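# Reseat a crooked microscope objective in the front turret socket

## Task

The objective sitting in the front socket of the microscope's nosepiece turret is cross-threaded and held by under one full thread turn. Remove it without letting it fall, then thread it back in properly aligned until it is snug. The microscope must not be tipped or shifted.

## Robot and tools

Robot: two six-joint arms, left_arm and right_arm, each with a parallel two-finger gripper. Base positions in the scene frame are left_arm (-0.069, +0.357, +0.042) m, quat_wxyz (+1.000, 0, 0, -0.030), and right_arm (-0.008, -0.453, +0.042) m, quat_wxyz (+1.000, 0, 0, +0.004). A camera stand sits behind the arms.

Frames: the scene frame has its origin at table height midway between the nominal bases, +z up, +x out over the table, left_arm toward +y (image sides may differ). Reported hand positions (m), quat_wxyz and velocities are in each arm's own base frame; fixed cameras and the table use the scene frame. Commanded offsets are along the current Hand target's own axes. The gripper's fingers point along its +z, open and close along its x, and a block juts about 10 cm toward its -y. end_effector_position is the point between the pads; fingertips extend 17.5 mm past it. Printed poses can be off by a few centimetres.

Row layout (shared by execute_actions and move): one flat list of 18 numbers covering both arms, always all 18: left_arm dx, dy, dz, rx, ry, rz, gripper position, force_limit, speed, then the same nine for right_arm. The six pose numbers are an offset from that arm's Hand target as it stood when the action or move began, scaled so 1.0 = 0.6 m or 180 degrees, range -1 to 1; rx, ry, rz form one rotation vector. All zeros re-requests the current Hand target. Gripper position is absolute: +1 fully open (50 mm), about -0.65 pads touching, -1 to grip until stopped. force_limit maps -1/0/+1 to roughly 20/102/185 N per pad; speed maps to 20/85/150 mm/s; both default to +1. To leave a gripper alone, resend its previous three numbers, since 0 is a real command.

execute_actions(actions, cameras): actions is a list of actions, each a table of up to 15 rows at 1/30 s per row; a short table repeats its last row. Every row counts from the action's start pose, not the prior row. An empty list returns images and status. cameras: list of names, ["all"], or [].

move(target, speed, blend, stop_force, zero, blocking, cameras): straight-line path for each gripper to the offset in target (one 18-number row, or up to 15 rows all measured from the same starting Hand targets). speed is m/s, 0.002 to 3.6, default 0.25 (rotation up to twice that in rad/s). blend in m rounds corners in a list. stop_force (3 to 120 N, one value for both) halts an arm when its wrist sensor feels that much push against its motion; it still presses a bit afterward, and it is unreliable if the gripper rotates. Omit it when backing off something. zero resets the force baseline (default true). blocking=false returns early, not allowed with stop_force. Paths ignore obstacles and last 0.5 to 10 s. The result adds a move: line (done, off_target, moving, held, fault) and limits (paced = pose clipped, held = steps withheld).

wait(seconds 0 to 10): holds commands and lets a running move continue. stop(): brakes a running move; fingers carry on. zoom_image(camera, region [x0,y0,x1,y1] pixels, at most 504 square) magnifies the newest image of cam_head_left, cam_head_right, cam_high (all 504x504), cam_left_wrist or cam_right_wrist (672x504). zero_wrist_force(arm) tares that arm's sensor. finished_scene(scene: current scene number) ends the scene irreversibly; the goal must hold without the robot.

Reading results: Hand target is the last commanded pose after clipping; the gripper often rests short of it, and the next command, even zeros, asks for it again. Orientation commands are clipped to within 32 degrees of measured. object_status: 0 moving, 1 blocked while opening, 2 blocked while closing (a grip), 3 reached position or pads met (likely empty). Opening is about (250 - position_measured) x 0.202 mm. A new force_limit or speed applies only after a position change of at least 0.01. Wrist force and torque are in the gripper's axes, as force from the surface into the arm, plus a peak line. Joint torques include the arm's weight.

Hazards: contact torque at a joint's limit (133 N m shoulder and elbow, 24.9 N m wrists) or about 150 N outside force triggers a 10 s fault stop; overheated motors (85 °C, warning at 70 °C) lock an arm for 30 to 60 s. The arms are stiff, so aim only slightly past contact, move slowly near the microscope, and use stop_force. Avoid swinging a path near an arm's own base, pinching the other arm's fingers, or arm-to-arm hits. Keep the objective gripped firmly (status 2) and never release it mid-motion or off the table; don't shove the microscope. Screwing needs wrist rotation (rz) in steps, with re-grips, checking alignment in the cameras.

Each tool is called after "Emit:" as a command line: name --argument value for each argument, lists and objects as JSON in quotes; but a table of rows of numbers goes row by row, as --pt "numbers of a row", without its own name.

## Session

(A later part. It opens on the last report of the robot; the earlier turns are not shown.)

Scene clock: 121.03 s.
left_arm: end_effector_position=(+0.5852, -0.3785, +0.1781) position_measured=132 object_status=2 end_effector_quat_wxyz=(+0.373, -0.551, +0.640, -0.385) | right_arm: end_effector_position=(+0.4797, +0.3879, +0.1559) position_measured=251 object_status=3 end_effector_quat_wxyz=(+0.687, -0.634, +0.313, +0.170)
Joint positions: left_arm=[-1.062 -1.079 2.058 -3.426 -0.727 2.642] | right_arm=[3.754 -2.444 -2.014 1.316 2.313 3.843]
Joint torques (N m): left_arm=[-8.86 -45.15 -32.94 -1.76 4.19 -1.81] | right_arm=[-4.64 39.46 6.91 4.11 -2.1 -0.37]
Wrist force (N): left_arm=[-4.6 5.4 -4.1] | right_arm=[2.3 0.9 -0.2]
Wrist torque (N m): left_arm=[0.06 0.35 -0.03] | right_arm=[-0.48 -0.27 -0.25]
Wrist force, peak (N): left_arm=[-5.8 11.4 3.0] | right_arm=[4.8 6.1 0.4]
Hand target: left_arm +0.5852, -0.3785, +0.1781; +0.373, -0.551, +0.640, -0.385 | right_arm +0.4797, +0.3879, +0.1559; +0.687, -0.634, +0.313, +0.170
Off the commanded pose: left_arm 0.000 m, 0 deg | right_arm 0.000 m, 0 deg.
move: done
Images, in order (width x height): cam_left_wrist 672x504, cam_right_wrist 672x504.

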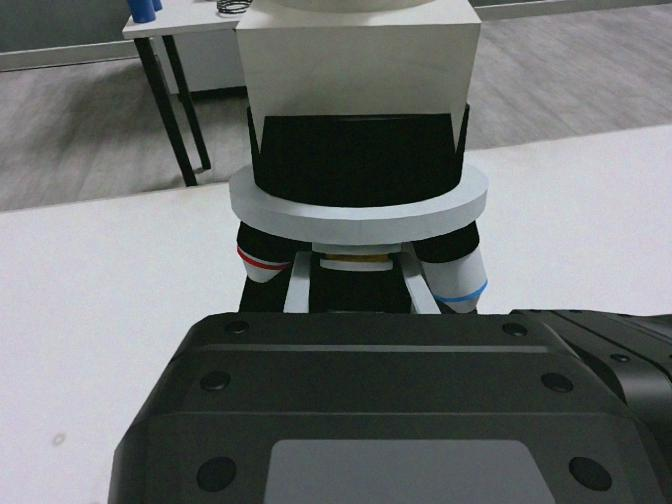

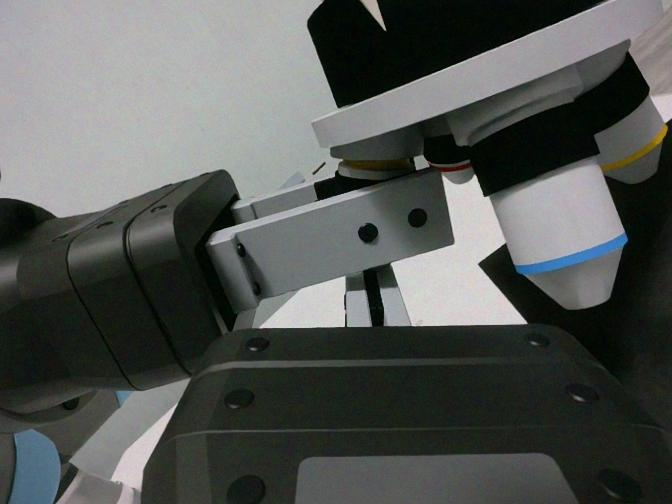

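Emit:
move --pt "0 0 0 0 0 0 0.224 -0.6 -1 0 0 0 0 0 0 -1 -1 1" --pt "-0.00025 -0.00009 -0.00034 0 0.3113 -0.0835 0.224 -0.6 -1 0 0 0 0 0 0 -1 -1 1" --pt "-0.00025 -0.00009 -0.00034 0 0.3113 -0.0835 -1 -0.6 -1 0 0 0 0 0 0 -1 -1 1" --speed '[0.1,0.3,0.1]'

Emit:
move --pt "-0.00018 0.00018 0.00085 0 -0.0322 0.0086 -1 -0.6 -1 0 0 0 0 0 0 -1 -1 1" --pt "-0.00055 0.00008 0.00094 0 -0.1556 0.0417 -1 -0.6 -1 0 0 0 0 0 0 -1 -1 1" --pt "-0.00083 -0.00007 0.00088 0 -0.2844 0.0763 -1 -0.6 -1 0 0 0 0 0 0 -1 -1 1" --pt "-0.00023 -0.00019 0.00041 0 -0.3113 0.0835 -1 -0.6 -1 0 0 0 0 0 0 -1 -1 1" --speed 0.14 --blend 0.0002 --cameras '["cam_left_wrist"]'

Emit:
zoom_image --camera "cam_left_wrist" --region '[305, 230, 405, 290]'

Scene clock: 126.10 s.
left_arm: end_effector_position=(+0.5851, -0.3784, +0.1783) position_measured=132 object_status=2 end_effector_quat_wxyz=(-0.022, -0.382, +0.665, -0.642) | right_arm: end_effector_position=(+0.4797, +0.3879, +0.1559) position_measured=251 object_status=3 end_effector_quat_wxyz=(+0.687, -0.634, +0.313, +0.170)
Joint positions: left_arm=[-0.593 -0.843 1.968 -4.067 -2.053 2.679] | right_arm=[3.754 -2.444 -2.014 1.316 2.313 3.843]
Joint torques (N m): left_arm=[6.16 -33.36 -27.52 -5.14 -3.5 -1.71] | right_arm=[-1.86 50 1.47 4.04 -1.03 -0.27]
Wrist force (N): left_arm=[-4.2 -0.3 -0.7] | right_arm=[-0.7 5.5 -2.5]
Wrist torque (N m): left_arm=[0.08 0.16 0.06] | right_arm=[-0.41 -0.28 -0.27]
Wrist force, peak (N): left_arm=[-4.9 5.9 -4.1] | right_arm=[2.3 6.2 -0.3]
Hand target: left_arm +0.5851, -0.3784, +0.1783; -0.022, -0.382, +0.665, -0.642 | right_arm +0.4797, +0.3879, +0.1559; +0.687, -0.634, +0.313, +0.170
Off the commanded pose: left_arm 0.000 m, 0 deg | right_arm 0.000 m, 0 deg.
move: done

Scene clock: 130.47 s.
left_arm: end_effector_position=(+0.5853, -0.3785, +0.1783) position_measured=132 object_status=2 end_effector_quat_wxyz=(+0.373, -0.551, +0.640, -0.385) | right_arm: end_effector_position=(+0.4797, +0.3879, +0.1559) position_measured=251 object_status=3 end_effector_quat_wxyz=(+0.687, -0.634, +0.313, +0.170)
Joint positions: left_arm=[-1.062 -1.08 2.058 -3.425 -0.727 2.643] | right_arm=[3.754 -2.444 -2.014 1.316 2.313 3.843]
Joint torques (N m): left_arm=[-7.48 -44.74 -32.9 -1.81 4.53 -1.58] | right_arm=[1.73 38.9 7.81 4.08 -0.15 -0.26]
Wrist force (N): left_arm=[-3.4 4.8 -3.8] | right_arm=[2.9 2.2 0.1]
Wrist torque (N m): left_arm=[0.02 0.33 -0.05] | right_arm=[-0.50 -0.27 -0.23]
Wrist force, peak (N): left_arm=[-5.7 11.1 -0.8] | right_arm=[5.5 8.0 0.6]
Hand target: left_arm +0.5853, -0.3785, +0.1783; +0.373, -0.551, +0.640, -0.385 | right_arm +0.4797, +0.3879, +0.1559; +0.687, -0.634, +0.313, +0.170
Off the commanded pose: left_arm 0.000 m, 0 deg | right_arm 0.000 m, 0 deg.
move: done
Images, in order (width x height): cam_left_wrist 672x504.

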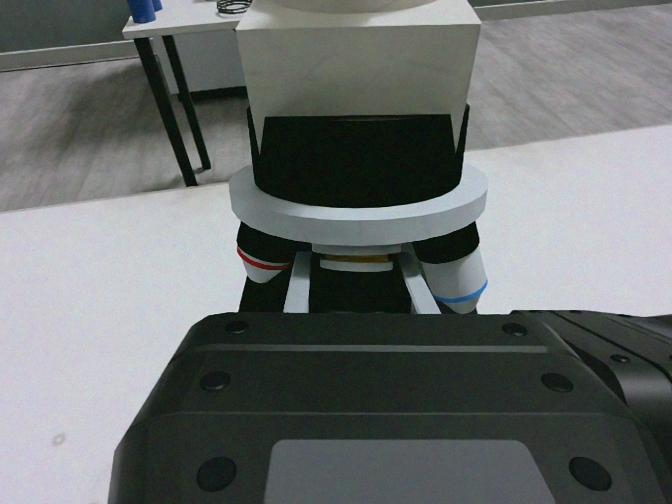

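Scaled by 5.040.

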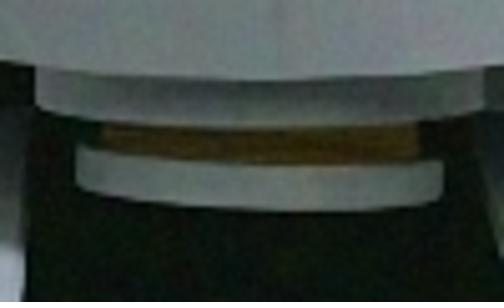

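Emit:
move --pt "0 0.00113 -0.0003 0 0 0 -1 -0.6 -1 0 0.002 0 0 0 0 -1 -1 1" --speed 0.02 --cameras '["cam_left_wrist", "cam_right_wrist"]'

Emit:
zoom_image --camera "cam_left_wrist" --region '[305, 230, 405, 290]'

Emit:
zoom_image --camera "cam_right_wrist" --region '[310, 130, 430, 200]'

Scene clock: 131.63 s.
left_arm: end_effector_position=(+0.5849, -0.3785, +0.1778) position_measured=132 object_status=2 end_effector_quat_wxyz=(+0.373, -0.551, +0.640, -0.385) | right_arm: end_effector_position=(+0.4790, +0.3880, +0.1550) position_measured=251 object_status=3 end_effector_quat_wxyz=(+0.687, -0.634, +0.313, +0.170)
Joint positions: left_arm=[-1.063 -1.079 2.059 -3.426 -0.726 2.642] | right_arm=[3.755 -2.445 -2.015 1.319 2.312 3.843]
Joint torques (N m): left_arm=[-9.28 -29.02 -2.37 -5.26 3.66 -1.81] | right_arm=[9.49 35.09 -0.98 3.99 -2.63 -0.35]
Wrist force (N): left_arm=[-3.2 0.9 -0.7] | right_arm=[1.4 -0.9 -0.6]
Wrist torque (N m): left_arm=[0.14 0.24 0.05] | right_arm=[-0.51 -0.28 -0.26]
Wrist force, peak (N): left_arm=[-4.6 7.3 -0.6] | right_arm=[3.3 2.6 0.1]
Hand target: left_arm +0.5849, -0.3784, +0.1777; +0.373, -0.551, +0.640, -0.385 | right_arm +0.4790, +0.3881, +0.1550; +0.687, -0.634, +0.313, +0.170
Off the commanded pose: left_arm 0.000 m, 0 deg | right_arm 0.000 m, 0 deg.
move: done
Images, in order (width x height): cam_left_wrist 672x504, cam_right_wrist 672x504.

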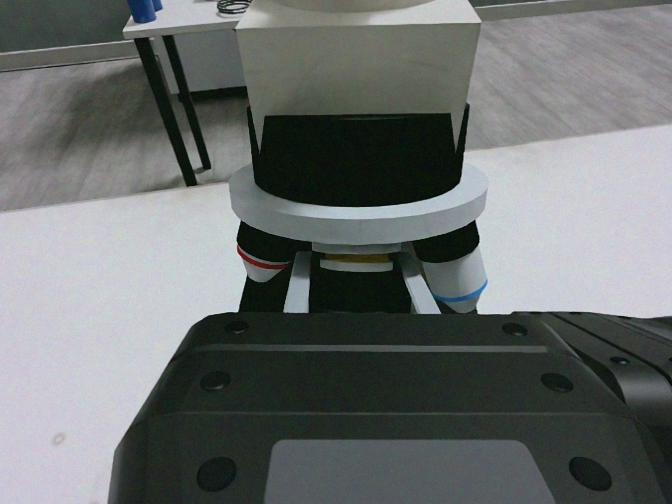

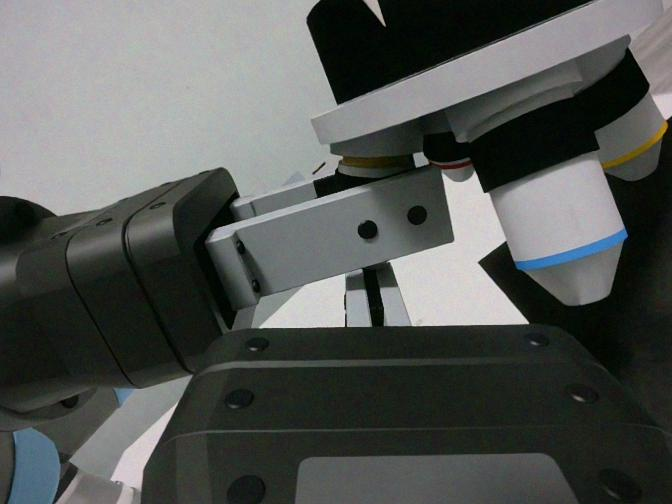

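Scaled by 5.040.

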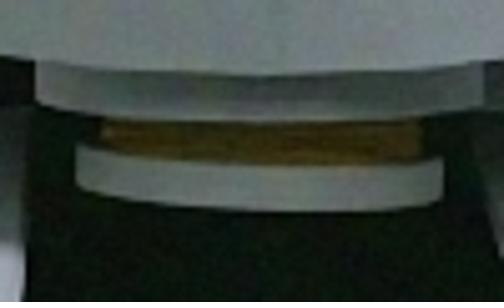

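Scaled by 4.200.

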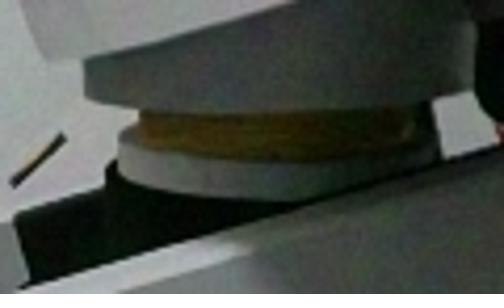

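Emit:
zoom_image --camera "cam_left_wrist" --region '[305, 235, 405, 285]'

Emit:
zoom_image --camera "cam_right_wrist" --region '[325, 130, 425, 190]'

Scaled by 5.040.

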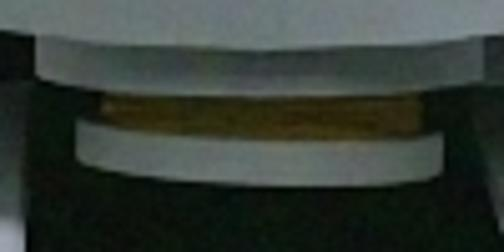

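Scaled by 5.040.

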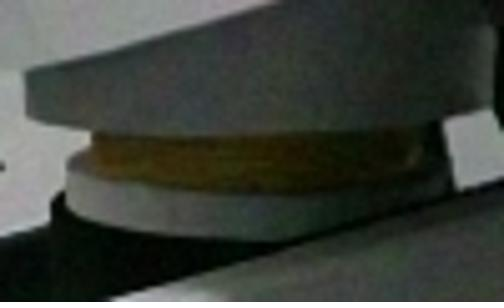

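Emit:
move --pt "0 0 0 0 0 0 -1 -0.6 -1 0 -0.008 0 0 0 0 -1 -1 1" --speed 0.005 --stop_force 3

Emit:
move --pt "0 0 0 0 0 0 0.224 -0.6 -1 0 0 0 0 0 0 -1 -1 1" --pt "-0.00018 -0.00009 -0.00034 0 0.3113 -0.0835 0.224 -0.6 -1 0 0 0 0 0 0 -1 -1 1" --pt "-0.00018 -0.00009 -0.00034 0 0.3113 -0.0835 -1 -0.6 -1 0 0 0 0 0 0 -1 -1 1" --speed '[0.1,0.3,0.1]' --cameras '["cam_left_wrist", "cam_right_wrist"]'

Emit:
zoom_image --camera "cam_left_wrist" --region '[305, 230, 405, 290]'

Emit:
zoom_image --camera "cam_right_wrist" --region '[310, 130, 450, 230]'

Scene clock: 135.60 s.
left_arm: end_effector_position=(+0.5849, -0.3784, +0.1777) position_measured=132 object_status=2 end_effector_quat_wxyz=(+0.373, -0.551, +0.640, -0.385) | right_arm: end_effector_position=(+0.4794, +0.3880, +0.1555) position_measured=251 object_status=3 end_effector_quat_wxyz=(+0.686, -0.634, +0.313, +0.170)
Joint positions: left_arm=[-1.063 -1.079 2.059 -3.426 -0.726 2.642] | right_arm=[3.754 -2.444 -2.014 1.317 2.312 3.843]
Joint torques (N m): left_arm=[-6.63 -28.28 -2.68 -0.55 0.23 -1.52] | right_arm=[9.54 36.68 -0.28 4.2 -2.76 -0.6]
Wrist force (N): left_arm=[-3.0 -1.6 0.7] | right_arm=[1.3 2.2 -0.3]
Wrist torque (N m): left_arm=[0.13 0.25 0.04] | right_arm=[-0.48 -0.27 -0.25]
Wrist force, peak (N): left_arm=[-3.4 -3.5 1.8] | right_arm=[1.5 6.4 -0.2]
Hand target: left_arm +0.5849, -0.3784, +0.1777; +0.373, -0.551, +0.640, -0.385 | right_arm +0.4794, +0.3880, +0.1555; +0.686, -0.634, +0.313, +0.170 (not the last commanded pose)
Off the commanded pose: left_arm 0.000 m, 0 deg | right_arm 0.004 m, 0 deg.
move: contact (right_arm)

Scene clock: 139.17 s.
left_arm: end_effector_position=(+0.5847, -0.3783, +0.1779) position_measured=132 object_status=2 end_effector_quat_wxyz=(-0.022, -0.382, +0.665, -0.642) | right_arm: end_effector_position=(+0.4794, +0.3880, +0.1555) position_measured=251 object_status=3 end_effector_quat_wxyz=(+0.686, -0.634, +0.313, +0.170)
Joint positions: left_arm=[-0.593 -0.842 1.969 -4.069 -2.053 2.679] | right_arm=[3.754 -2.444 -2.014 1.317 2.312 3.843]
Joint torques (N m): left_arm=[6.84 -32.16 -26.92 -4.49 -3.43 -1.63] | right_arm=[8.54 38 0.63 2.21 1.36 -0.66]
Wrist force (N): left_arm=[-3.0 -1.3 -1.3] | right_arm=[0.6 1.1 -1.2]
Wrist torque (N m): left_arm=[0.12 0.19 0.03] | right_arm=[-0.47 -0.29 -0.27]
Wrist force, peak (N): left_arm=[-3.0 -1.3 -1.3] | right_arm=[1.6 2.3 -0.1]
Hand target: left_arm +0.5847, -0.3783, +0.1779; -0.022, -0.382, +0.665, -0.642 | right_arm +0.4794, +0.3880, +0.1555; +0.686, -0.634, +0.313, +0.170
Off the commanded pose: left_arm 0.000 m, 0 deg | right_arm 0.000 m, 0 deg.
move: done
Images, in order (width x height): cam_left_wrist 672x504, cam_right_wrist 672x504.

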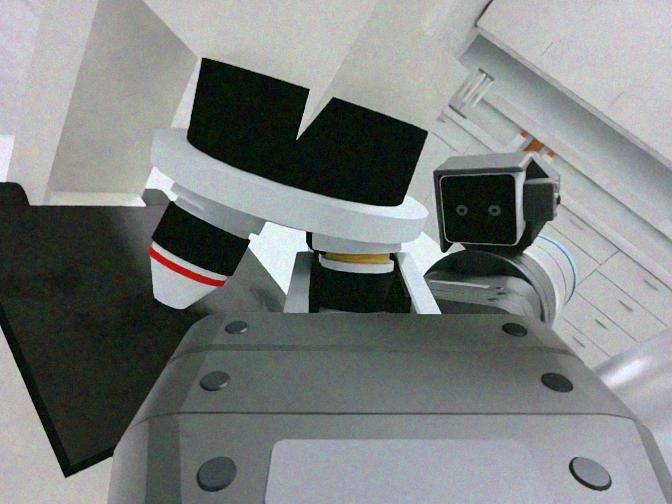

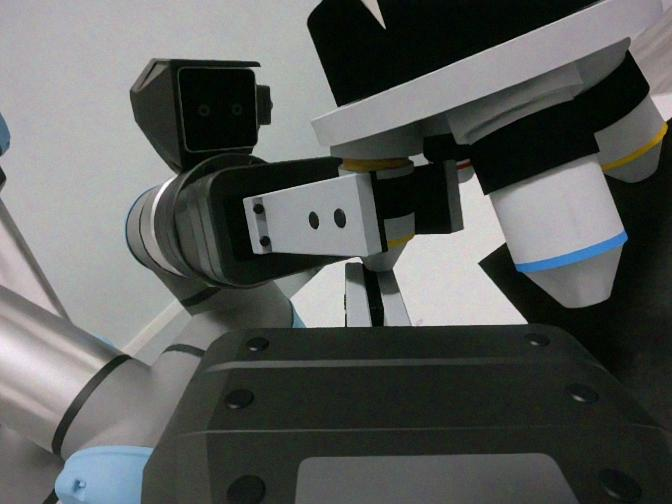

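Scaled by 5.040.

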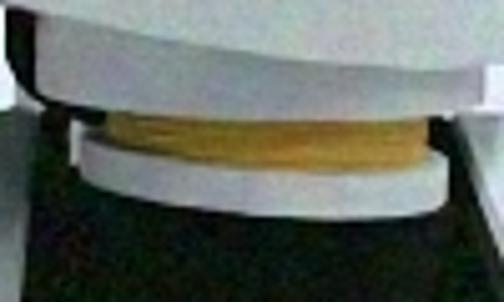

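Scaled by 3.600.

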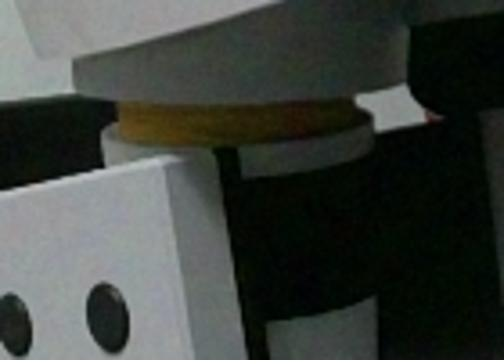

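Emit:
zoom_image --camera "cam_left_wrist" --region '[280, 220, 430, 320]'

Emit:
zoom_image --camera "cam_right_wrist" --region '[330, 150, 470, 290]'

Scaled by 3.360.

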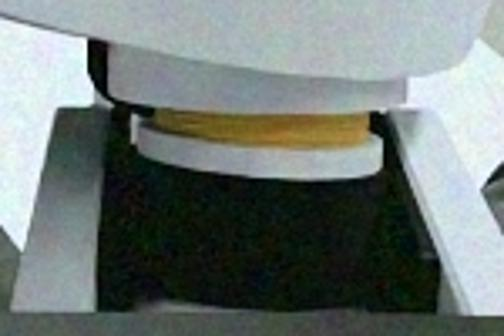

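Scaled by 3.600.

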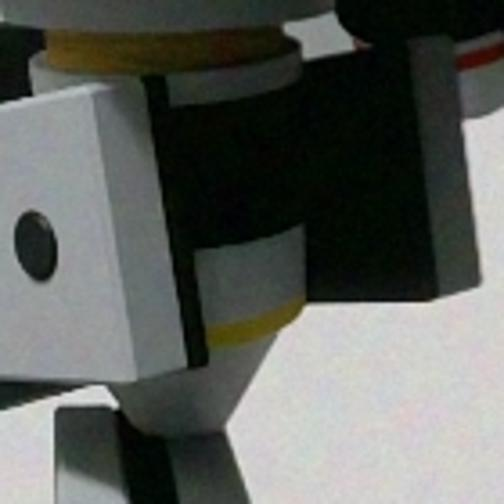

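Emit:
move --pt "0.00092 -0.00012 -0.00045 0.005 -0.0058 -0.0215 -1 -0.6 -1 0 0.003 0 0 0 0 -1 -1 1" --speed 0.06 --cameras '["cam_left_wrist", "cam_right_wrist"]'

Emit:
zoom_image --camera "cam_left_wrist" --region '[305, 230, 405, 290]'

Emit:
zoom_image --camera "cam_right_wrist" --region '[320, 140, 440, 290]'

Scene clock: 144.27 s.
left_arm: end_effector_position=(+0.5843, -0.3783, +0.1783) position_measured=132 object_status=2 end_effector_quat_wxyz=(-0.035, -0.410, +0.647, -0.642) | right_arm: end_effector_position=(+0.4783, +0.3882, +0.1542) position_measured=251 object_status=3 end_effector_quat_wxyz=(+0.686, -0.634, +0.313, +0.170)
Joint positions: left_arm=[-0.605 -0.846 1.981 -4.084 -2.018 2.607] | right_arm=[3.756 -2.447 -2.016 1.322 2.31 3.843]
Joint torques (N m): left_arm=[-7.95 -49.12 -0.41 -5.07 2.48 -1.43] | right_arm=[10.04 35.32 -1.21 4.05 -2.65 -0.8]
Wrist force (N): left_arm=[-1.4 0.5 -1.3] | right_arm=[1.4 -0.9 -0.4]
Wrist torque (N m): left_arm=[0.13 0.11 0.01] | right_arm=[-0.49 -0.28 -0.26]
Wrist force, peak (N): left_arm=[-3.3 -1.2 -1.4] | right_arm=[0.7 1.4 -1.3]
Hand target: left_arm +0.5843, -0.3783, +0.1783; -0.035, -0.410, +0.647, -0.642 | right_arm +0.4783, +0.3882, +0.1542; +0.686, -0.634, +0.313, +0.170
Off the commanded pose: left_arm 0.000 m, 0 deg | right_arm 0.000 m, 0 deg.
move: done
Images, in order (width x height): cam_left_wrist 672x504, cam_right_wrist 672x504.

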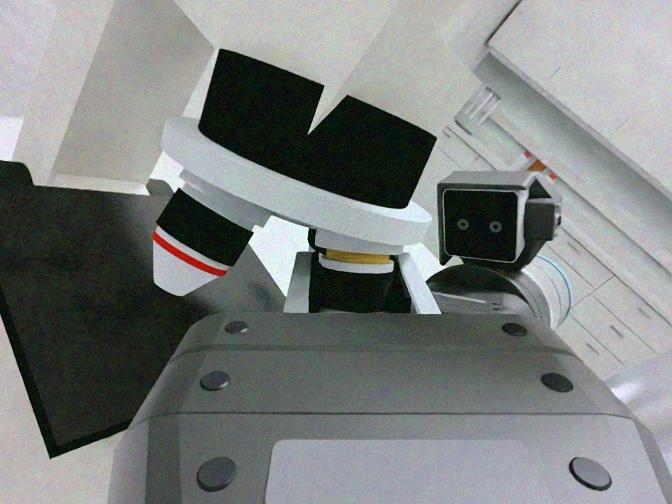

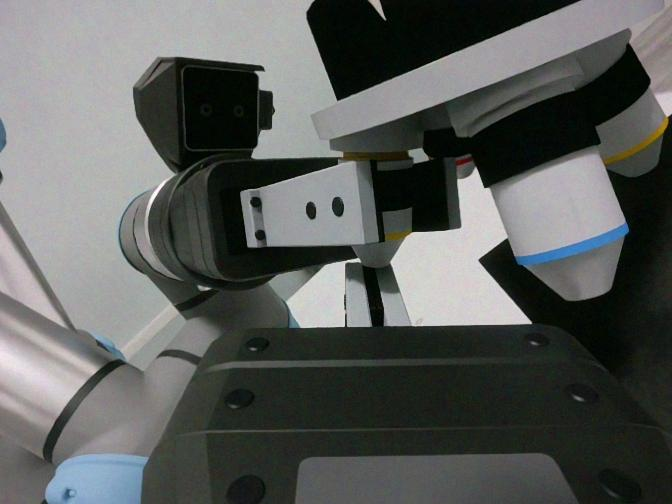

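Scaled by 5.040.

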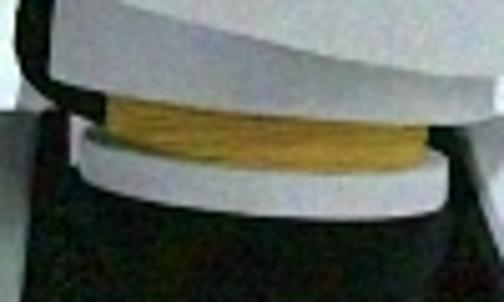

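Scaled by 3.360.

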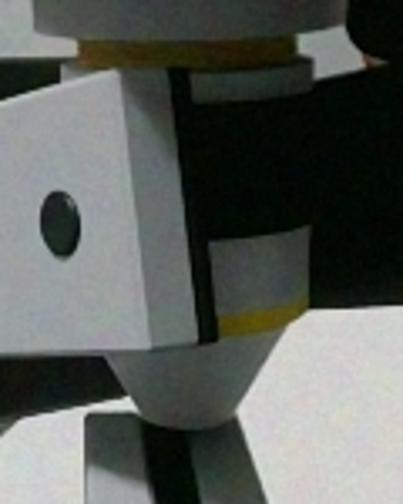

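Emit:
move --pt "0.00023 -0.0032 0.00091 0 0 0 -1 -0.6 -1 0 0 0 0 0 0 -1 -1 1" --speed 0.008 --stop_force 4

Emit:
move --pt "-0.00009 0.00016 0.00091 0.0023 -0.0321 0.0091 -1 -0.6 -1 0 0 0 0 0 0 -1 -1 1" --pt "-0.0005 0.00013 0.00114 0.0113 -0.155 0.0442 -1 -0.6 -1 0 0 0 0 0 0 -1 -1 1" --pt "-0.00098 -0.00002 0.00122 0.0207 -0.2833 0.0807 -1 -0.6 -1 0 0 0 0 0 0 -1 -1 1" --pt "-0.00037 -0.00014 0.00077 0.0226 -0.31 0.0883 -1 -0.6 -1 0 0 0 0 0 0 -1 -1 1" --speed 0.14 --blend 0.0002 --cameras '["cam_left_wrist"]'

Emit:
zoom_image --camera "cam_left_wrist" --region '[305, 230, 405, 290]'

Scene clock: 147.83 s.
left_arm: end_effector_position=(+0.5846, -0.3784, +0.1786) position_measured=132 object_status=2 end_effector_quat_wxyz=(-0.035, -0.410, +0.647, -0.642) | right_arm: end_effector_position=(+0.4783, +0.3882, +0.1542) position_measured=251 object_status=3 end_effector_quat_wxyz=(+0.686, -0.634, +0.313, +0.170)
Joint positions: left_arm=[-0.605 -0.846 1.98 -4.083 -2.018 2.606] | right_arm=[3.756 -2.447 -2.016 1.322 2.31 3.843]
Joint torques (N m): left_arm=[-6.66 -34.66 0.39 -4.73 2.77 1.2] | right_arm=[10.04 35.73 -1.28 4.26 -2.59 -0.86]
Wrist force (N): left_arm=[-0.9 2.5 1.9] | right_arm=[1.1 -1.0 -0.4]
Wrist torque (N m): left_arm=[0.05 0.12 0.02] | right_arm=[-0.51 -0.24 -0.26]
Wrist force, peak (N): left_arm=[-3.3 6.8 0.7] | right_arm=[1.5 -1.1 -0.6]
Hand target: left_arm +0.5846, -0.3784, +0.1786; -0.035, -0.410, +0.647, -0.642 (not the last commanded pose) | right_arm +0.4783, +0.3882, +0.1542; +0.686, -0.634, +0.313, +0.170
Off the commanded pose: left_arm 0.001 m, 0 deg | right_arm 0.000 m, 0 deg.
move: contact (left_arm)

Scene clock: 152.20 s.
left_arm: end_effector_position=(+0.5850, -0.3787, +0.1785) position_measured=132 object_status=2 end_effector_quat_wxyz=(-0.370, +0.573, -0.614, +0.397) | right_arm: end_effector_position=(+0.4783, +0.3882, +0.1542) position_measured=251 object_status=3 end_effector_quat_wxyz=(+0.686, -0.634, +0.313, +0.170)
Joint positions: left_arm=[-1.072 -1.069 2.053 -3.428 -0.694 2.569] | right_arm=[3.756 -2.447 -2.016 1.322 2.31 3.843]
Joint torques (N m): left_arm=[-6.53 -50.21 -34.5 -3.16 6.08 -1.56] | right_arm=[9.13 35.4 -0.81 4.14 -2.59 -0.91]
Wrist force (N): left_arm=[-0.4 11.2 3.0] | right_arm=[1.4 -0.8 -0.5]
Wrist torque (N m): left_arm=[-0.02 0.34 0.03] | right_arm=[-0.48 -0.29 -0.26]
Wrist force, peak (N): left_arm=[-2.2 15.9 8.8] | right_arm=[1.5 -1.1 -0.4]
Hand target: left_arm +0.5850, -0.3787, +0.1785; -0.370, +0.573, -0.614, +0.397 | right_arm +0.4783, +0.3882, +0.1542; +0.686, -0.634, +0.313, +0.170
Off the commanded pose: left_arm 0.000 m, 0 deg | right_arm 0.000 m, 0 deg.
move: done
Images, in order (width x height): cam_left_wrist 672x504.

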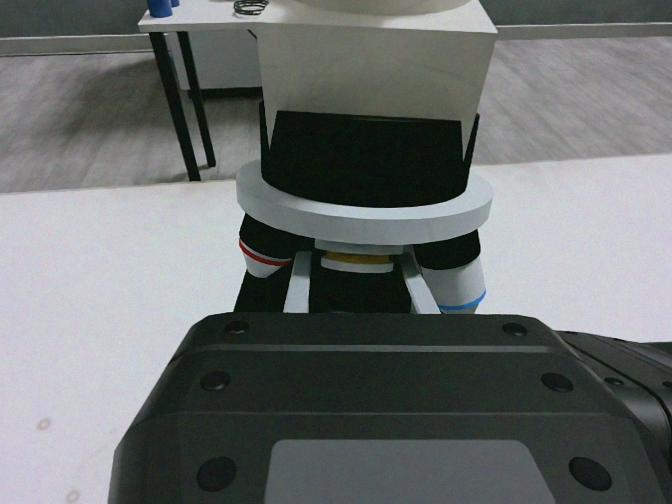

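Scaled by 5.040.

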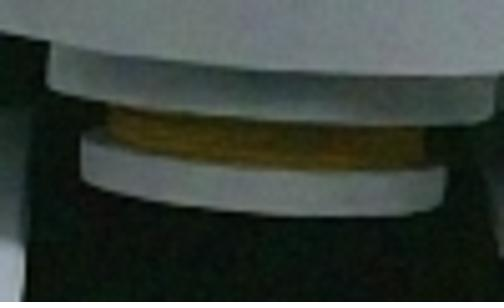

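Emit:
move --pt "0 0 0 0 0 0 -1 -0.6 -1 0 -0.01 0 0 0 0 -1 -1 1" --speed 0.008 --stop_force 4

Emit:
move --pt "0 0 0 0 0 0 0.29 -0.6 -1 0 0 0 0 0 0 -1 -1 1" --cameras '["cam_left_wrist", "cam_right_wrist"]'

Emit:
zoom_image --camera "cam_left_wrist" --region '[290, 230, 420, 310]'

Emit:
zoom_image --camera "cam_right_wrist" --region '[310, 130, 450, 290]'

Scene clock: 159.40 s.
left_arm: end_effector_position=(+0.5850, -0.3787, +0.1785) position_measured=132 object_status=2 end_effector_quat_wxyz=(-0.370, +0.573, -0.614, +0.397) | right_arm: end_effector_position=(+0.4798, +0.3879, +0.1560) position_measured=251 object_status=3 end_effector_quat_wxyz=(+0.686, -0.634, +0.313, +0.170)
Joint positions: left_arm=[-1.072 -1.069 2.053 -3.427 -0.694 2.569] | right_arm=[3.754 -2.443 -2.014 1.315 2.313 3.843]
Joint torques (N m): left_arm=[-7.12 -42.84 -18.55 -3.43 0.94 -1.45] | right_arm=[8.05 36.97 0.18 4.62 -2.44 -0.11]
Wrist force (N): left_arm=[-1.1 10.7 5.3] | right_arm=[1.3 2.9 -0.4]
Wrist torque (N m): left_arm=[-0.04 0.28 0.03] | right_arm=[-0.47 -0.27 -0.27]
Wrist force, peak (N): left_arm=[-0.7 10.9 5.6] | right_arm=[0.8 8.9 -0.3]
Hand target: left_arm +0.5850, -0.3787, +0.1785; -0.370, +0.573, -0.614, +0.397 | right_arm +0.4798, +0.3879, +0.1560; +0.686, -0.634, +0.313, +0.170 (not the last commanded pose)
Off the commanded pose: left_arm 0.000 m, 0 deg | right_arm 0.004 m, 0 deg.
move: contact (right_arm)

Scene clock: 159.90 s.
left_arm: end_effector_position=(+0.5850, -0.3787, +0.1785) position_measured=110 object_status=3 end_effector_quat_wxyz=(-0.370, +0.573, -0.614, +0.397) | right_arm: end_effector_position=(+0.4798, +0.3879, +0.1560) position_measured=251 object_status=3 end_effector_quat_wxyz=(+0.686, -0.634, +0.313, +0.170)
Joint positions: left_arm=[-1.072 -1.069 2.053 -3.427 -0.694 2.569] | right_arm=[3.754 -2.443 -2.014 1.315 2.313 3.843]
Joint torques (N m): left_arm=[-7.31 -37.92 -12.2 -3.73 0.76 -1.49] | right_arm=[7.21 41.83 4.49 4.37 -1.81 -0.14]
Wrist force (N): left_arm=[-2.9 -0.2 -1.5] | right_arm=[1.5 4.5 -1.7]
Wrist torque (N m): left_arm=[0.13 0.30 0.05] | right_arm=[-0.44 -0.29 -0.26]
Wrist force, peak (N): left_arm=[-1.2 10.5 5.3] | right_arm=[2.1 5.7 -1.8]
Hand target: left_arm +0.5850, -0.3787, +0.1785; -0.370, +0.573, -0.614, +0.397 | right_arm +0.4798, +0.3879, +0.1560; +0.686, -0.634, +0.313, +0.170
Off the commanded pose: left_arm 0.000 m, 0 deg | right_arm 0.000 m, 0 deg.
move: done
Images, in order (width x height): cam_left_wrist 672x504, cam_right_wrist 672x504.

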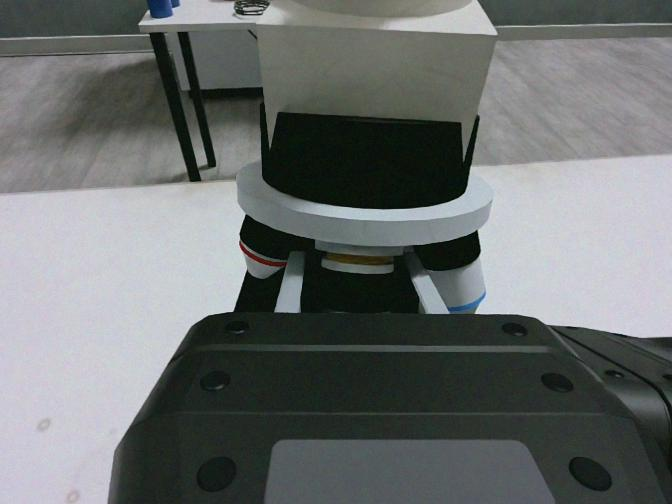

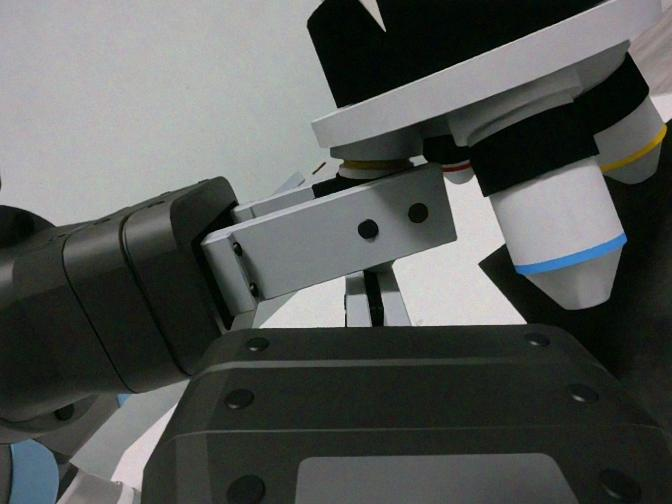

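Scaled by 3.877.

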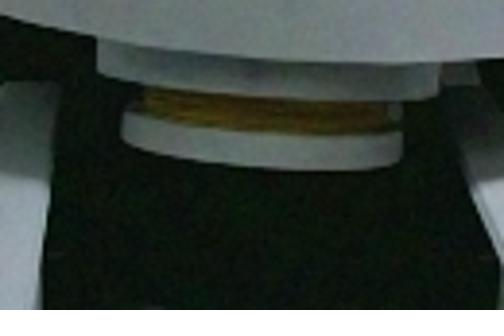

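Scaled by 3.150.

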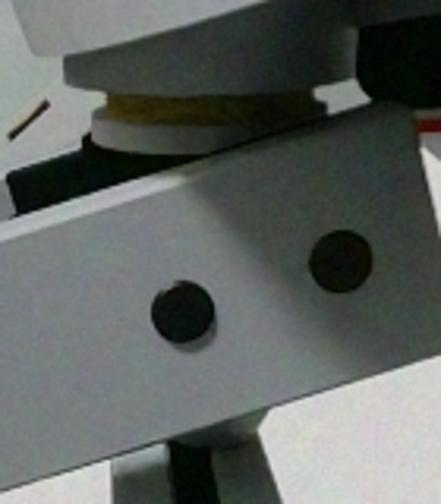

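Emit:
move --pt "-0.0005 0.0008 0.0003 -0.0159 0.3164 -0.0664 0.29 -0.6 -1 0 0 0 0 0 0 -1 -1 1" --speed 0.25 --cameras '["cam_left_wrist"]'

Emit:
zoom_image --camera "cam_left_wrist" --region '[290, 230, 420, 310]'

Emit:
move --pt "0 0 0 0 0 0 -1 -0.6 -1 0 0 0 0 0 0 -1 -1 1" --cameras '["cam_left_wrist"]'

Emit:
zoom_image --camera "cam_left_wrist" --region '[290, 230, 420, 310]'

Scene clock: 163.50 s.
left_arm: end_effector_position=(+0.5850, -0.3784, +0.1780) position_measured=110 object_status=3 end_effector_quat_wxyz=(-0.022, -0.382, +0.665, -0.641) | right_arm: end_effector_position=(+0.4798, +0.3879, +0.1560) position_measured=251 object_status=3 end_effector_quat_wxyz=(+0.686, -0.634, +0.313, +0.170)
Joint positions: left_arm=[-0.593 -0.843 1.969 -4.067 -2.052 2.679] | right_arm=[3.754 -2.443 -2.014 1.315 2.313 3.843]
Joint torques (N m): left_arm=[6.73 -32.55 -24.92 -4.66 -3 -1.81] | right_arm=[0.33 51.83 15.88 3.27 1.01 -0.06]
Wrist force (N): left_arm=[-1.2 -0.3 -1.3] | right_arm=[1.3 5.1 -1.9]
Wrist torque (N m): left_arm=[0.10 0.12 0.02] | right_arm=[-0.40 -0.25 -0.26]
Wrist force, peak (N): left_arm=[-3.2 -0.1 -1.9] | right_arm=[1.4 5.1 -1.9]
Hand target: left_arm +0.5850, -0.3784, +0.1780; -0.022, -0.382, +0.665, -0.642 | right_arm +0.4798, +0.3879, +0.1560; +0.686, -0.634, +0.313, +0.170
Off the commanded pose: left_arm 0.000 m, 0 deg | right_arm 0.000 m, 0 deg.
move: done
Images, in order (width x height): cam_left_wrist 672x504.

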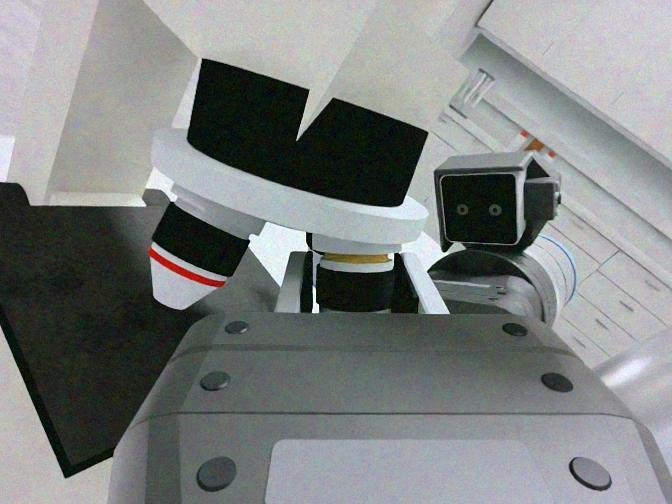

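Scaled by 3.877.

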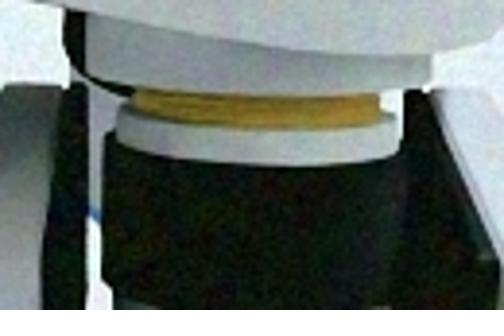

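Scene clock: 164.00 s.
left_arm: end_effector_position=(+0.5850, -0.3784, +0.1780) position_measured=132 object_status=2 end_effector_quat_wxyz=(-0.022, -0.382, +0.665, -0.642) | right_arm: end_effector_position=(+0.4798, +0.3879, +0.1560) position_measured=251 object_status=3 end_effector_quat_wxyz=(+0.686, -0.634, +0.313, +0.170)
Joint positions: left_arm=[-0.593 -0.843 1.968 -4.067 -2.052 2.679] | right_arm=[3.754 -2.443 -2.014 1.315 2.313 3.843]
Joint torques (N m): left_arm=[5.59 -32.96 -27.06 -4.86 -3.14 -1.67] | right_arm=[-0.06 50.93 15.66 3.21 0.37 -0.14]
Wrist force (N): left_arm=[-2.4 -0.4 -1.8] | right_arm=[0.6 4.8 -2.7]
Wrist torque (N m): left_arm=[0.10 0.11 0.03] | right_arm=[-0.45 -0.28 -0.27]
Wrist force, peak (N): left_arm=[-2.8 -0.5 -1.3] | right_arm=[1.0 5.3 -2.6]
Hand target: left_arm +0.5850, -0.3784, +0.1780; -0.022, -0.382, +0.665, -0.642 | right_arm +0.4798, +0.3879, +0.1560; +0.686, -0.634, +0.313, +0.170
Off the commanded pose: left_arm 0.000 m, 0 deg | right_arm 0.000 m, 0 deg.
move: done
Images, in order (width x height): cam_left_wrist 672x504.

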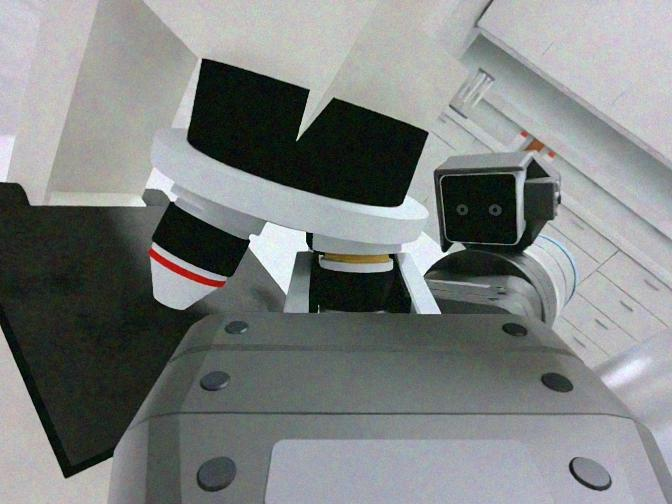

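Scaled by 3.877.

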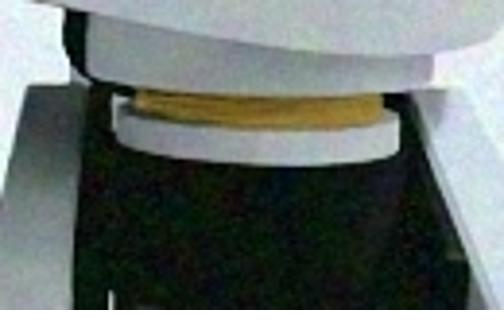

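Emit:
move --pt "-0.00013 0.00018 0.00085 0 -0.0322 0.0086 -1 -0.6 -1 0 0 0 0 0 0 -1 -1 1" --pt "-0.0005 0.00008 0.00094 0 -0.1556 0.0417 -1 -0.6 -1 0 0 0 0 0 0 -1 -1 1" --pt "-0.00078 -0.00007 0.00088 0 -0.2844 0.0763 -1 -0.6 -1 0 0 0 0 0 0 -1 -1 1" --pt "-0.00018 -0.00019 0.00041 0 -0.3113 0.0835 -1 -0.6 -1 0 0 0 0 0 0 -1 -1 1" --speed 0.14 --blend 0.0002 --cameras '["cam_left_wrist"]'

Emit:
zoom_image --camera "cam_left_wrist" --region '[290, 230, 420, 310]'

Emit:
move --pt "0 0 0 0 0 0 0.29 -0.6 -1 0 0 0 0 0 0 -1 -1 1" --cameras '["cam_left_wrist", "cam_right_wrist"]'

Emit:
zoom_image --camera "cam_left_wrist" --region '[290, 230, 420, 310]'

Scene clock: 169.17 s.
left_arm: end_effector_position=(+0.5853, -0.3786, +0.1780) position_measured=132 object_status=2 end_effector_quat_wxyz=(+0.373, -0.551, +0.640, -0.385) | right_arm: end_effector_position=(+0.4798, +0.3879, +0.1560) position_measured=251 object_status=3 end_effector_quat_wxyz=(+0.686, -0.634, +0.313, +0.170)
Joint positions: left_arm=[-1.062 -1.079 2.058 -3.424 -0.726 2.641] | right_arm=[3.754 -2.443 -2.014 1.315 2.313 3.843]
Joint torques (N m): left_arm=[-4.45 -44.27 -30.47 -0.87 5.77 -1.63] | right_arm=[-8.67 38.94 0.65 1.56 -2.34 -0.09]
Wrist force (N): left_arm=[1.2 2.0 -6.1] | right_arm=[3.7 3.7 0.5]
Wrist torque (N m): left_arm=[0.02 0.69 0.02] | right_arm=[-0.49 -0.26 -0.22]
Wrist force, peak (N): left_arm=[1.0 8.6 4.3] | right_arm=[4.0 7.6 -1.2]
Hand target: left_arm +0.5853, -0.3786, +0.1779; +0.373, -0.551, +0.640, -0.385 | right_arm +0.4798, +0.3879, +0.1560; +0.686, -0.634, +0.313, +0.170
Off the commanded pose: left_arm 0.000 m, 0 deg | right_arm 0.000 m, 0 deg.
move: done
Images, in order (width x height): cam_left_wrist 672x504.

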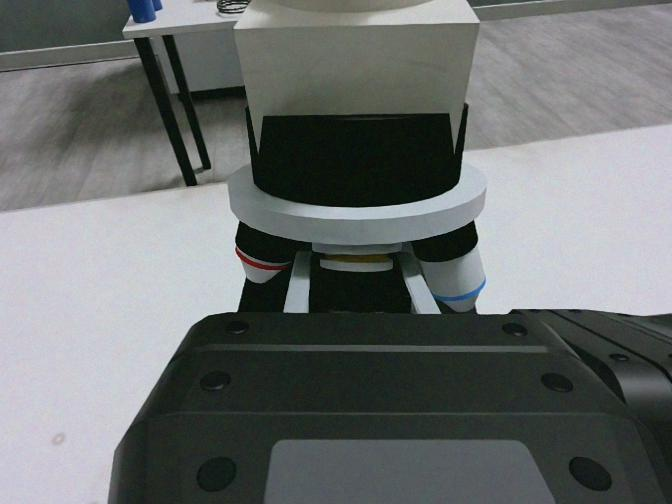

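Scaled by 3.877.

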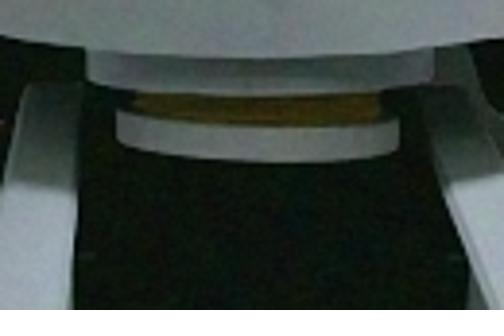

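Scene clock: 169.67 s.
left_arm: end_effector_position=(+0.5853, -0.3785, +0.1780) position_measured=110 object_status=3 end_effector_quat_wxyz=(+0.373, -0.551, +0.640, -0.385) | right_arm: end_effector_position=(+0.4798, +0.3879, +0.1560) position_measured=251 object_status=3 end_effector_quat_wxyz=(+0.686, -0.634, +0.313, +0.170)
Joint positions: left_arm=[-1.062 -1.079 2.058 -3.424 -0.726 2.641] | right_arm=[3.754 -2.443 -2.014 1.315 2.313 3.843]
Joint torques (N m): left_arm=[-7.56 -43.82 -29.42 -0.71 1.32 -1.68] | right_arm=[-7.96 39.04 3.38 1.33 -2.17 -0.18]
Wrist force (N): left_arm=[-2.9 -0.2 -1.5] | right_arm=[1.2 6.2 -2.9]
Wrist torque (N m): left_arm=[0.13 0.28 0.06] | right_arm=[-0.41 -0.27 -0.25]
Wrist force, peak (N): left_arm=[1.3 1.9 -6.6] | right_arm=[1.3 6.3 -3.0]
Hand target: left_arm +0.5853, -0.3786, +0.1779; +0.373, -0.551, +0.640, -0.385 | right_arm +0.4798, +0.3879, +0.1560; +0.686, -0.634, +0.313, +0.170
Off the commanded pose: left_arm 0.000 m, 0 deg | right_arm 0.000 m, 0 deg.
move: done
Images, in order (width x height): cam_left_wrist 672x504, cam_right_wrist 672x504.

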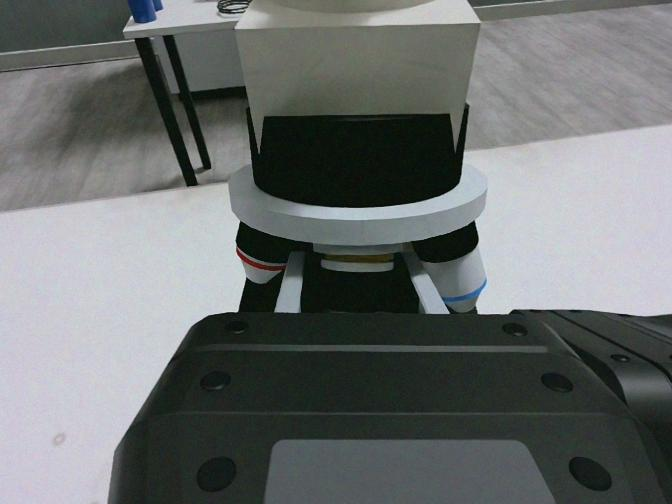

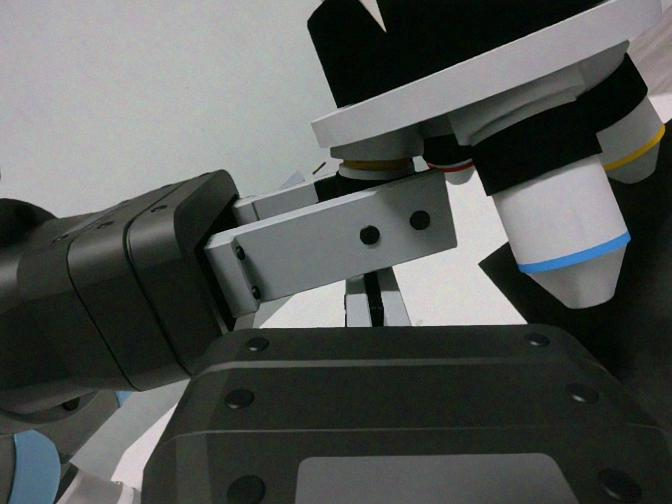

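Scaled by 3.877.

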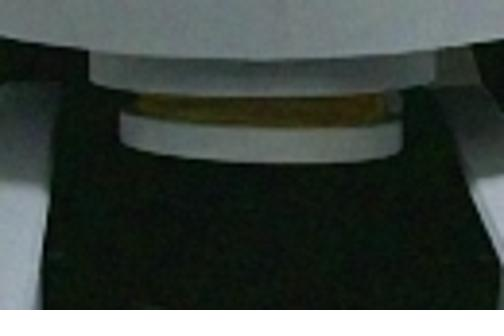

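Emit:
move --pt "-0.00027 0.00012 -0.00045 0 0.3113 -0.0835 0.29 -0.6 -1 0 0 0 0 0 0 -1 -1 1" --pt "-0.00027 0.00012 -0.00045 0 0.3113 -0.0835 -1 -0.6 -1 0 0 0 0 0 0 -1 -1 1" --speed '[0.25,0.1]'

Emit:
move --pt "-0.0001 0.00018 0.00086 0 -0.0322 0.0086 -1 -0.6 -1 0 0 0 0 0 0 -1 -1 1" --pt "-0.00035 0.0001 0.00099 0 -0.1556 0.0417 -1 -0.6 -1 0 0 0 0 0 0 -1 -1 1" --pt "-0.00051 -0.00004 0.00098 0 -0.2844 0.0763 -1 -0.6 -1 0 0 0 0 0 0 -1 -1 1" --pt "0.00012 -0.00016 0.00051 0 -0.3113 0.0835 -1 -0.6 -1 0 0 0 0 0 0 -1 -1 1" --speed 0.14 --blend 0.0002

Emit:
move --pt "0 0 0 0 0 0 0.29 -0.6 -1 0 0 0 0 0 0 -1 -1 1" --cameras '["cam_left_wrist"]'

Emit:
zoom_image --camera "cam_left_wrist" --region '[290, 230, 420, 310]'

Scene clock: 174.13 s.
left_arm: end_effector_position=(+0.5850, -0.3784, +0.1780) position_measured=132 object_status=2 end_effector_quat_wxyz=(-0.022, -0.382, +0.665, -0.642) | right_arm: end_effector_position=(+0.4798, +0.3879, +0.1560) position_measured=251 object_status=3 end_effector_quat_wxyz=(+0.686, -0.634, +0.313, +0.170)
Joint positions: left_arm=[-0.593 -0.843 1.968 -4.067 -2.052 2.679] | right_arm=[3.754 -2.443 -2.014 1.315 2.313 3.843]
Joint torques (N m): left_arm=[8.5 -31.76 -24.35 -2.73 0.31 -1.74] | right_arm=[-9.18 39.22 14.46 0.35 -1.12 -0.13]
Wrist force (N): left_arm=[4.3 0.0 -1.7] | right_arm=[2.9 4.6 0.2]
Wrist torque (N m): left_arm=[0.08 0.19 0.09] | right_arm=[-0.44 -0.26 -0.23]
Wrist force, peak (N): left_arm=[4.8 -0.3 -1.5] | right_arm=[1.3 6.6 -2.9]
Hand target: left_arm +0.5850, -0.3784, +0.1780; -0.022, -0.382, +0.665, -0.642 | right_arm +0.4798, +0.3879, +0.1560; +0.686, -0.634, +0.313, +0.170
Off the commanded pose: left_arm 0.000 m, 0 deg | right_arm 0.000 m, 0 deg.
move: done

Scene clock: 178.50 s.
left_arm: end_effector_position=(+0.5852, -0.3787, +0.1781) position_measured=132 object_status=2 end_effector_quat_wxyz=(+0.373, -0.551, +0.640, -0.385) | right_arm: end_effector_position=(+0.4798, +0.3879, +0.1560) position_measured=251 object_status=3 end_effector_quat_wxyz=(+0.686, -0.634, +0.313, +0.170)
Joint positions: left_arm=[-1.063 -1.08 2.058 -3.424 -0.726 2.641] | right_arm=[3.754 -2.443 -2.014 1.315 2.313 3.843]
Joint torques (N m): left_arm=[-4.2 -43.85 -32.02 -0.73 5.08 -1.4] | right_arm=[1.19 45.16 2.05 2.92 0.05 -0.09]
Wrist force (N): left_arm=[0.3 3.8 -8.0] | right_arm=[3.6 3.3 0.0]
Wrist torque (N m): left_arm=[0.11 0.33 0.06] | right_arm=[-0.46 -0.27 -0.22]
Wrist force, peak (N): left_arm=[-0.4 6.6 -8.3] | right_arm=[6.1 9.9 1.7]
Hand target: left_arm +0.5852, -0.3787, +0.1781; +0.373, -0.551, +0.640, -0.385 | right_arm +0.4798, +0.3879, +0.1560; +0.686, -0.634, +0.313, +0.170
Off the commanded pose: left_arm 0.000 m, 0 deg | right_arm 0.000 m, 0 deg.
move: done

Scene clock: 179.00 s.
left_arm: end_effector_position=(+0.5852, -0.3786, +0.1781) position_measured=110 object_status=3 end_effector_quat_wxyz=(+0.373, -0.551, +0.640, -0.385) | right_arm: end_effector_position=(+0.4798, +0.3879, +0.1560) position_measured=251 object_status=3 end_effector_quat_wxyz=(+0.686, -0.634, +0.313, +0.170)
Joint positions: left_arm=[-1.063 -1.08 2.058 -3.423 -0.726 2.641] | right_arm=[3.754 -2.443 -2.014 1.315 2.313 3.843]
Joint torques (N m): left_arm=[-6.57 -43.38 -29.8 -0.76 2.17 -1.61] | right_arm=[2.19 43.29 2.6 2.3 0.15 -0.14]
Wrist force (N): left_arm=[-2.7 -0.4 -1.6] | right_arm=[0.6 8.4 -2.3]
Wrist torque (N m): left_arm=[0.10 0.24 0.05] | right_arm=[-0.41 -0.25 -0.23]
Wrist force, peak (N): left_arm=[0.2 4.1 -8.2] | right_arm=[0.9 8.8 -2.1]
Hand target: left_arm +0.5852, -0.3787, +0.1781; +0.373, -0.551, +0.640, -0.385 | right_arm +0.4798, +0.3879, +0.1560; +0.686, -0.634, +0.313, +0.170
Off the commanded pose: left_arm 0.000 m, 0 deg | right_arm 0.000 m, 0 deg.
move: done
Images, in order (width x height): cam_left_wrist 672x504.

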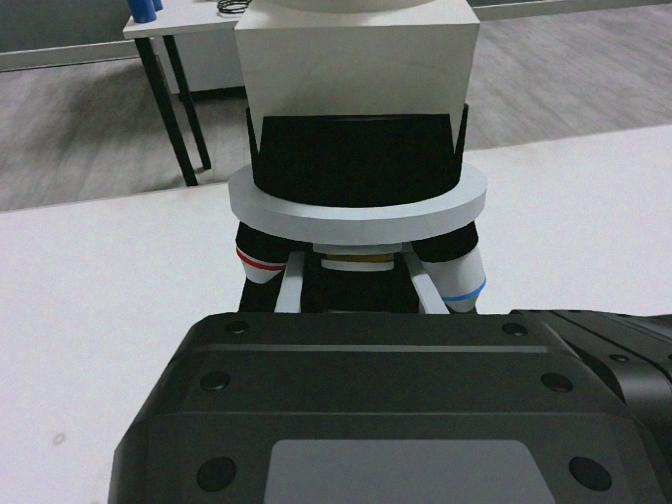

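Scaled by 3.877.

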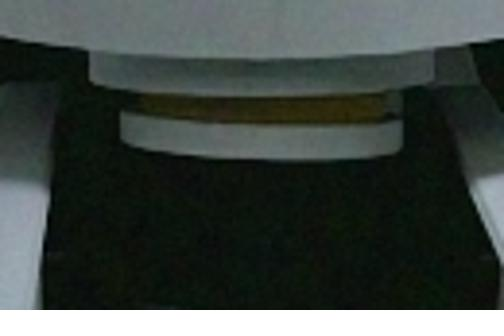

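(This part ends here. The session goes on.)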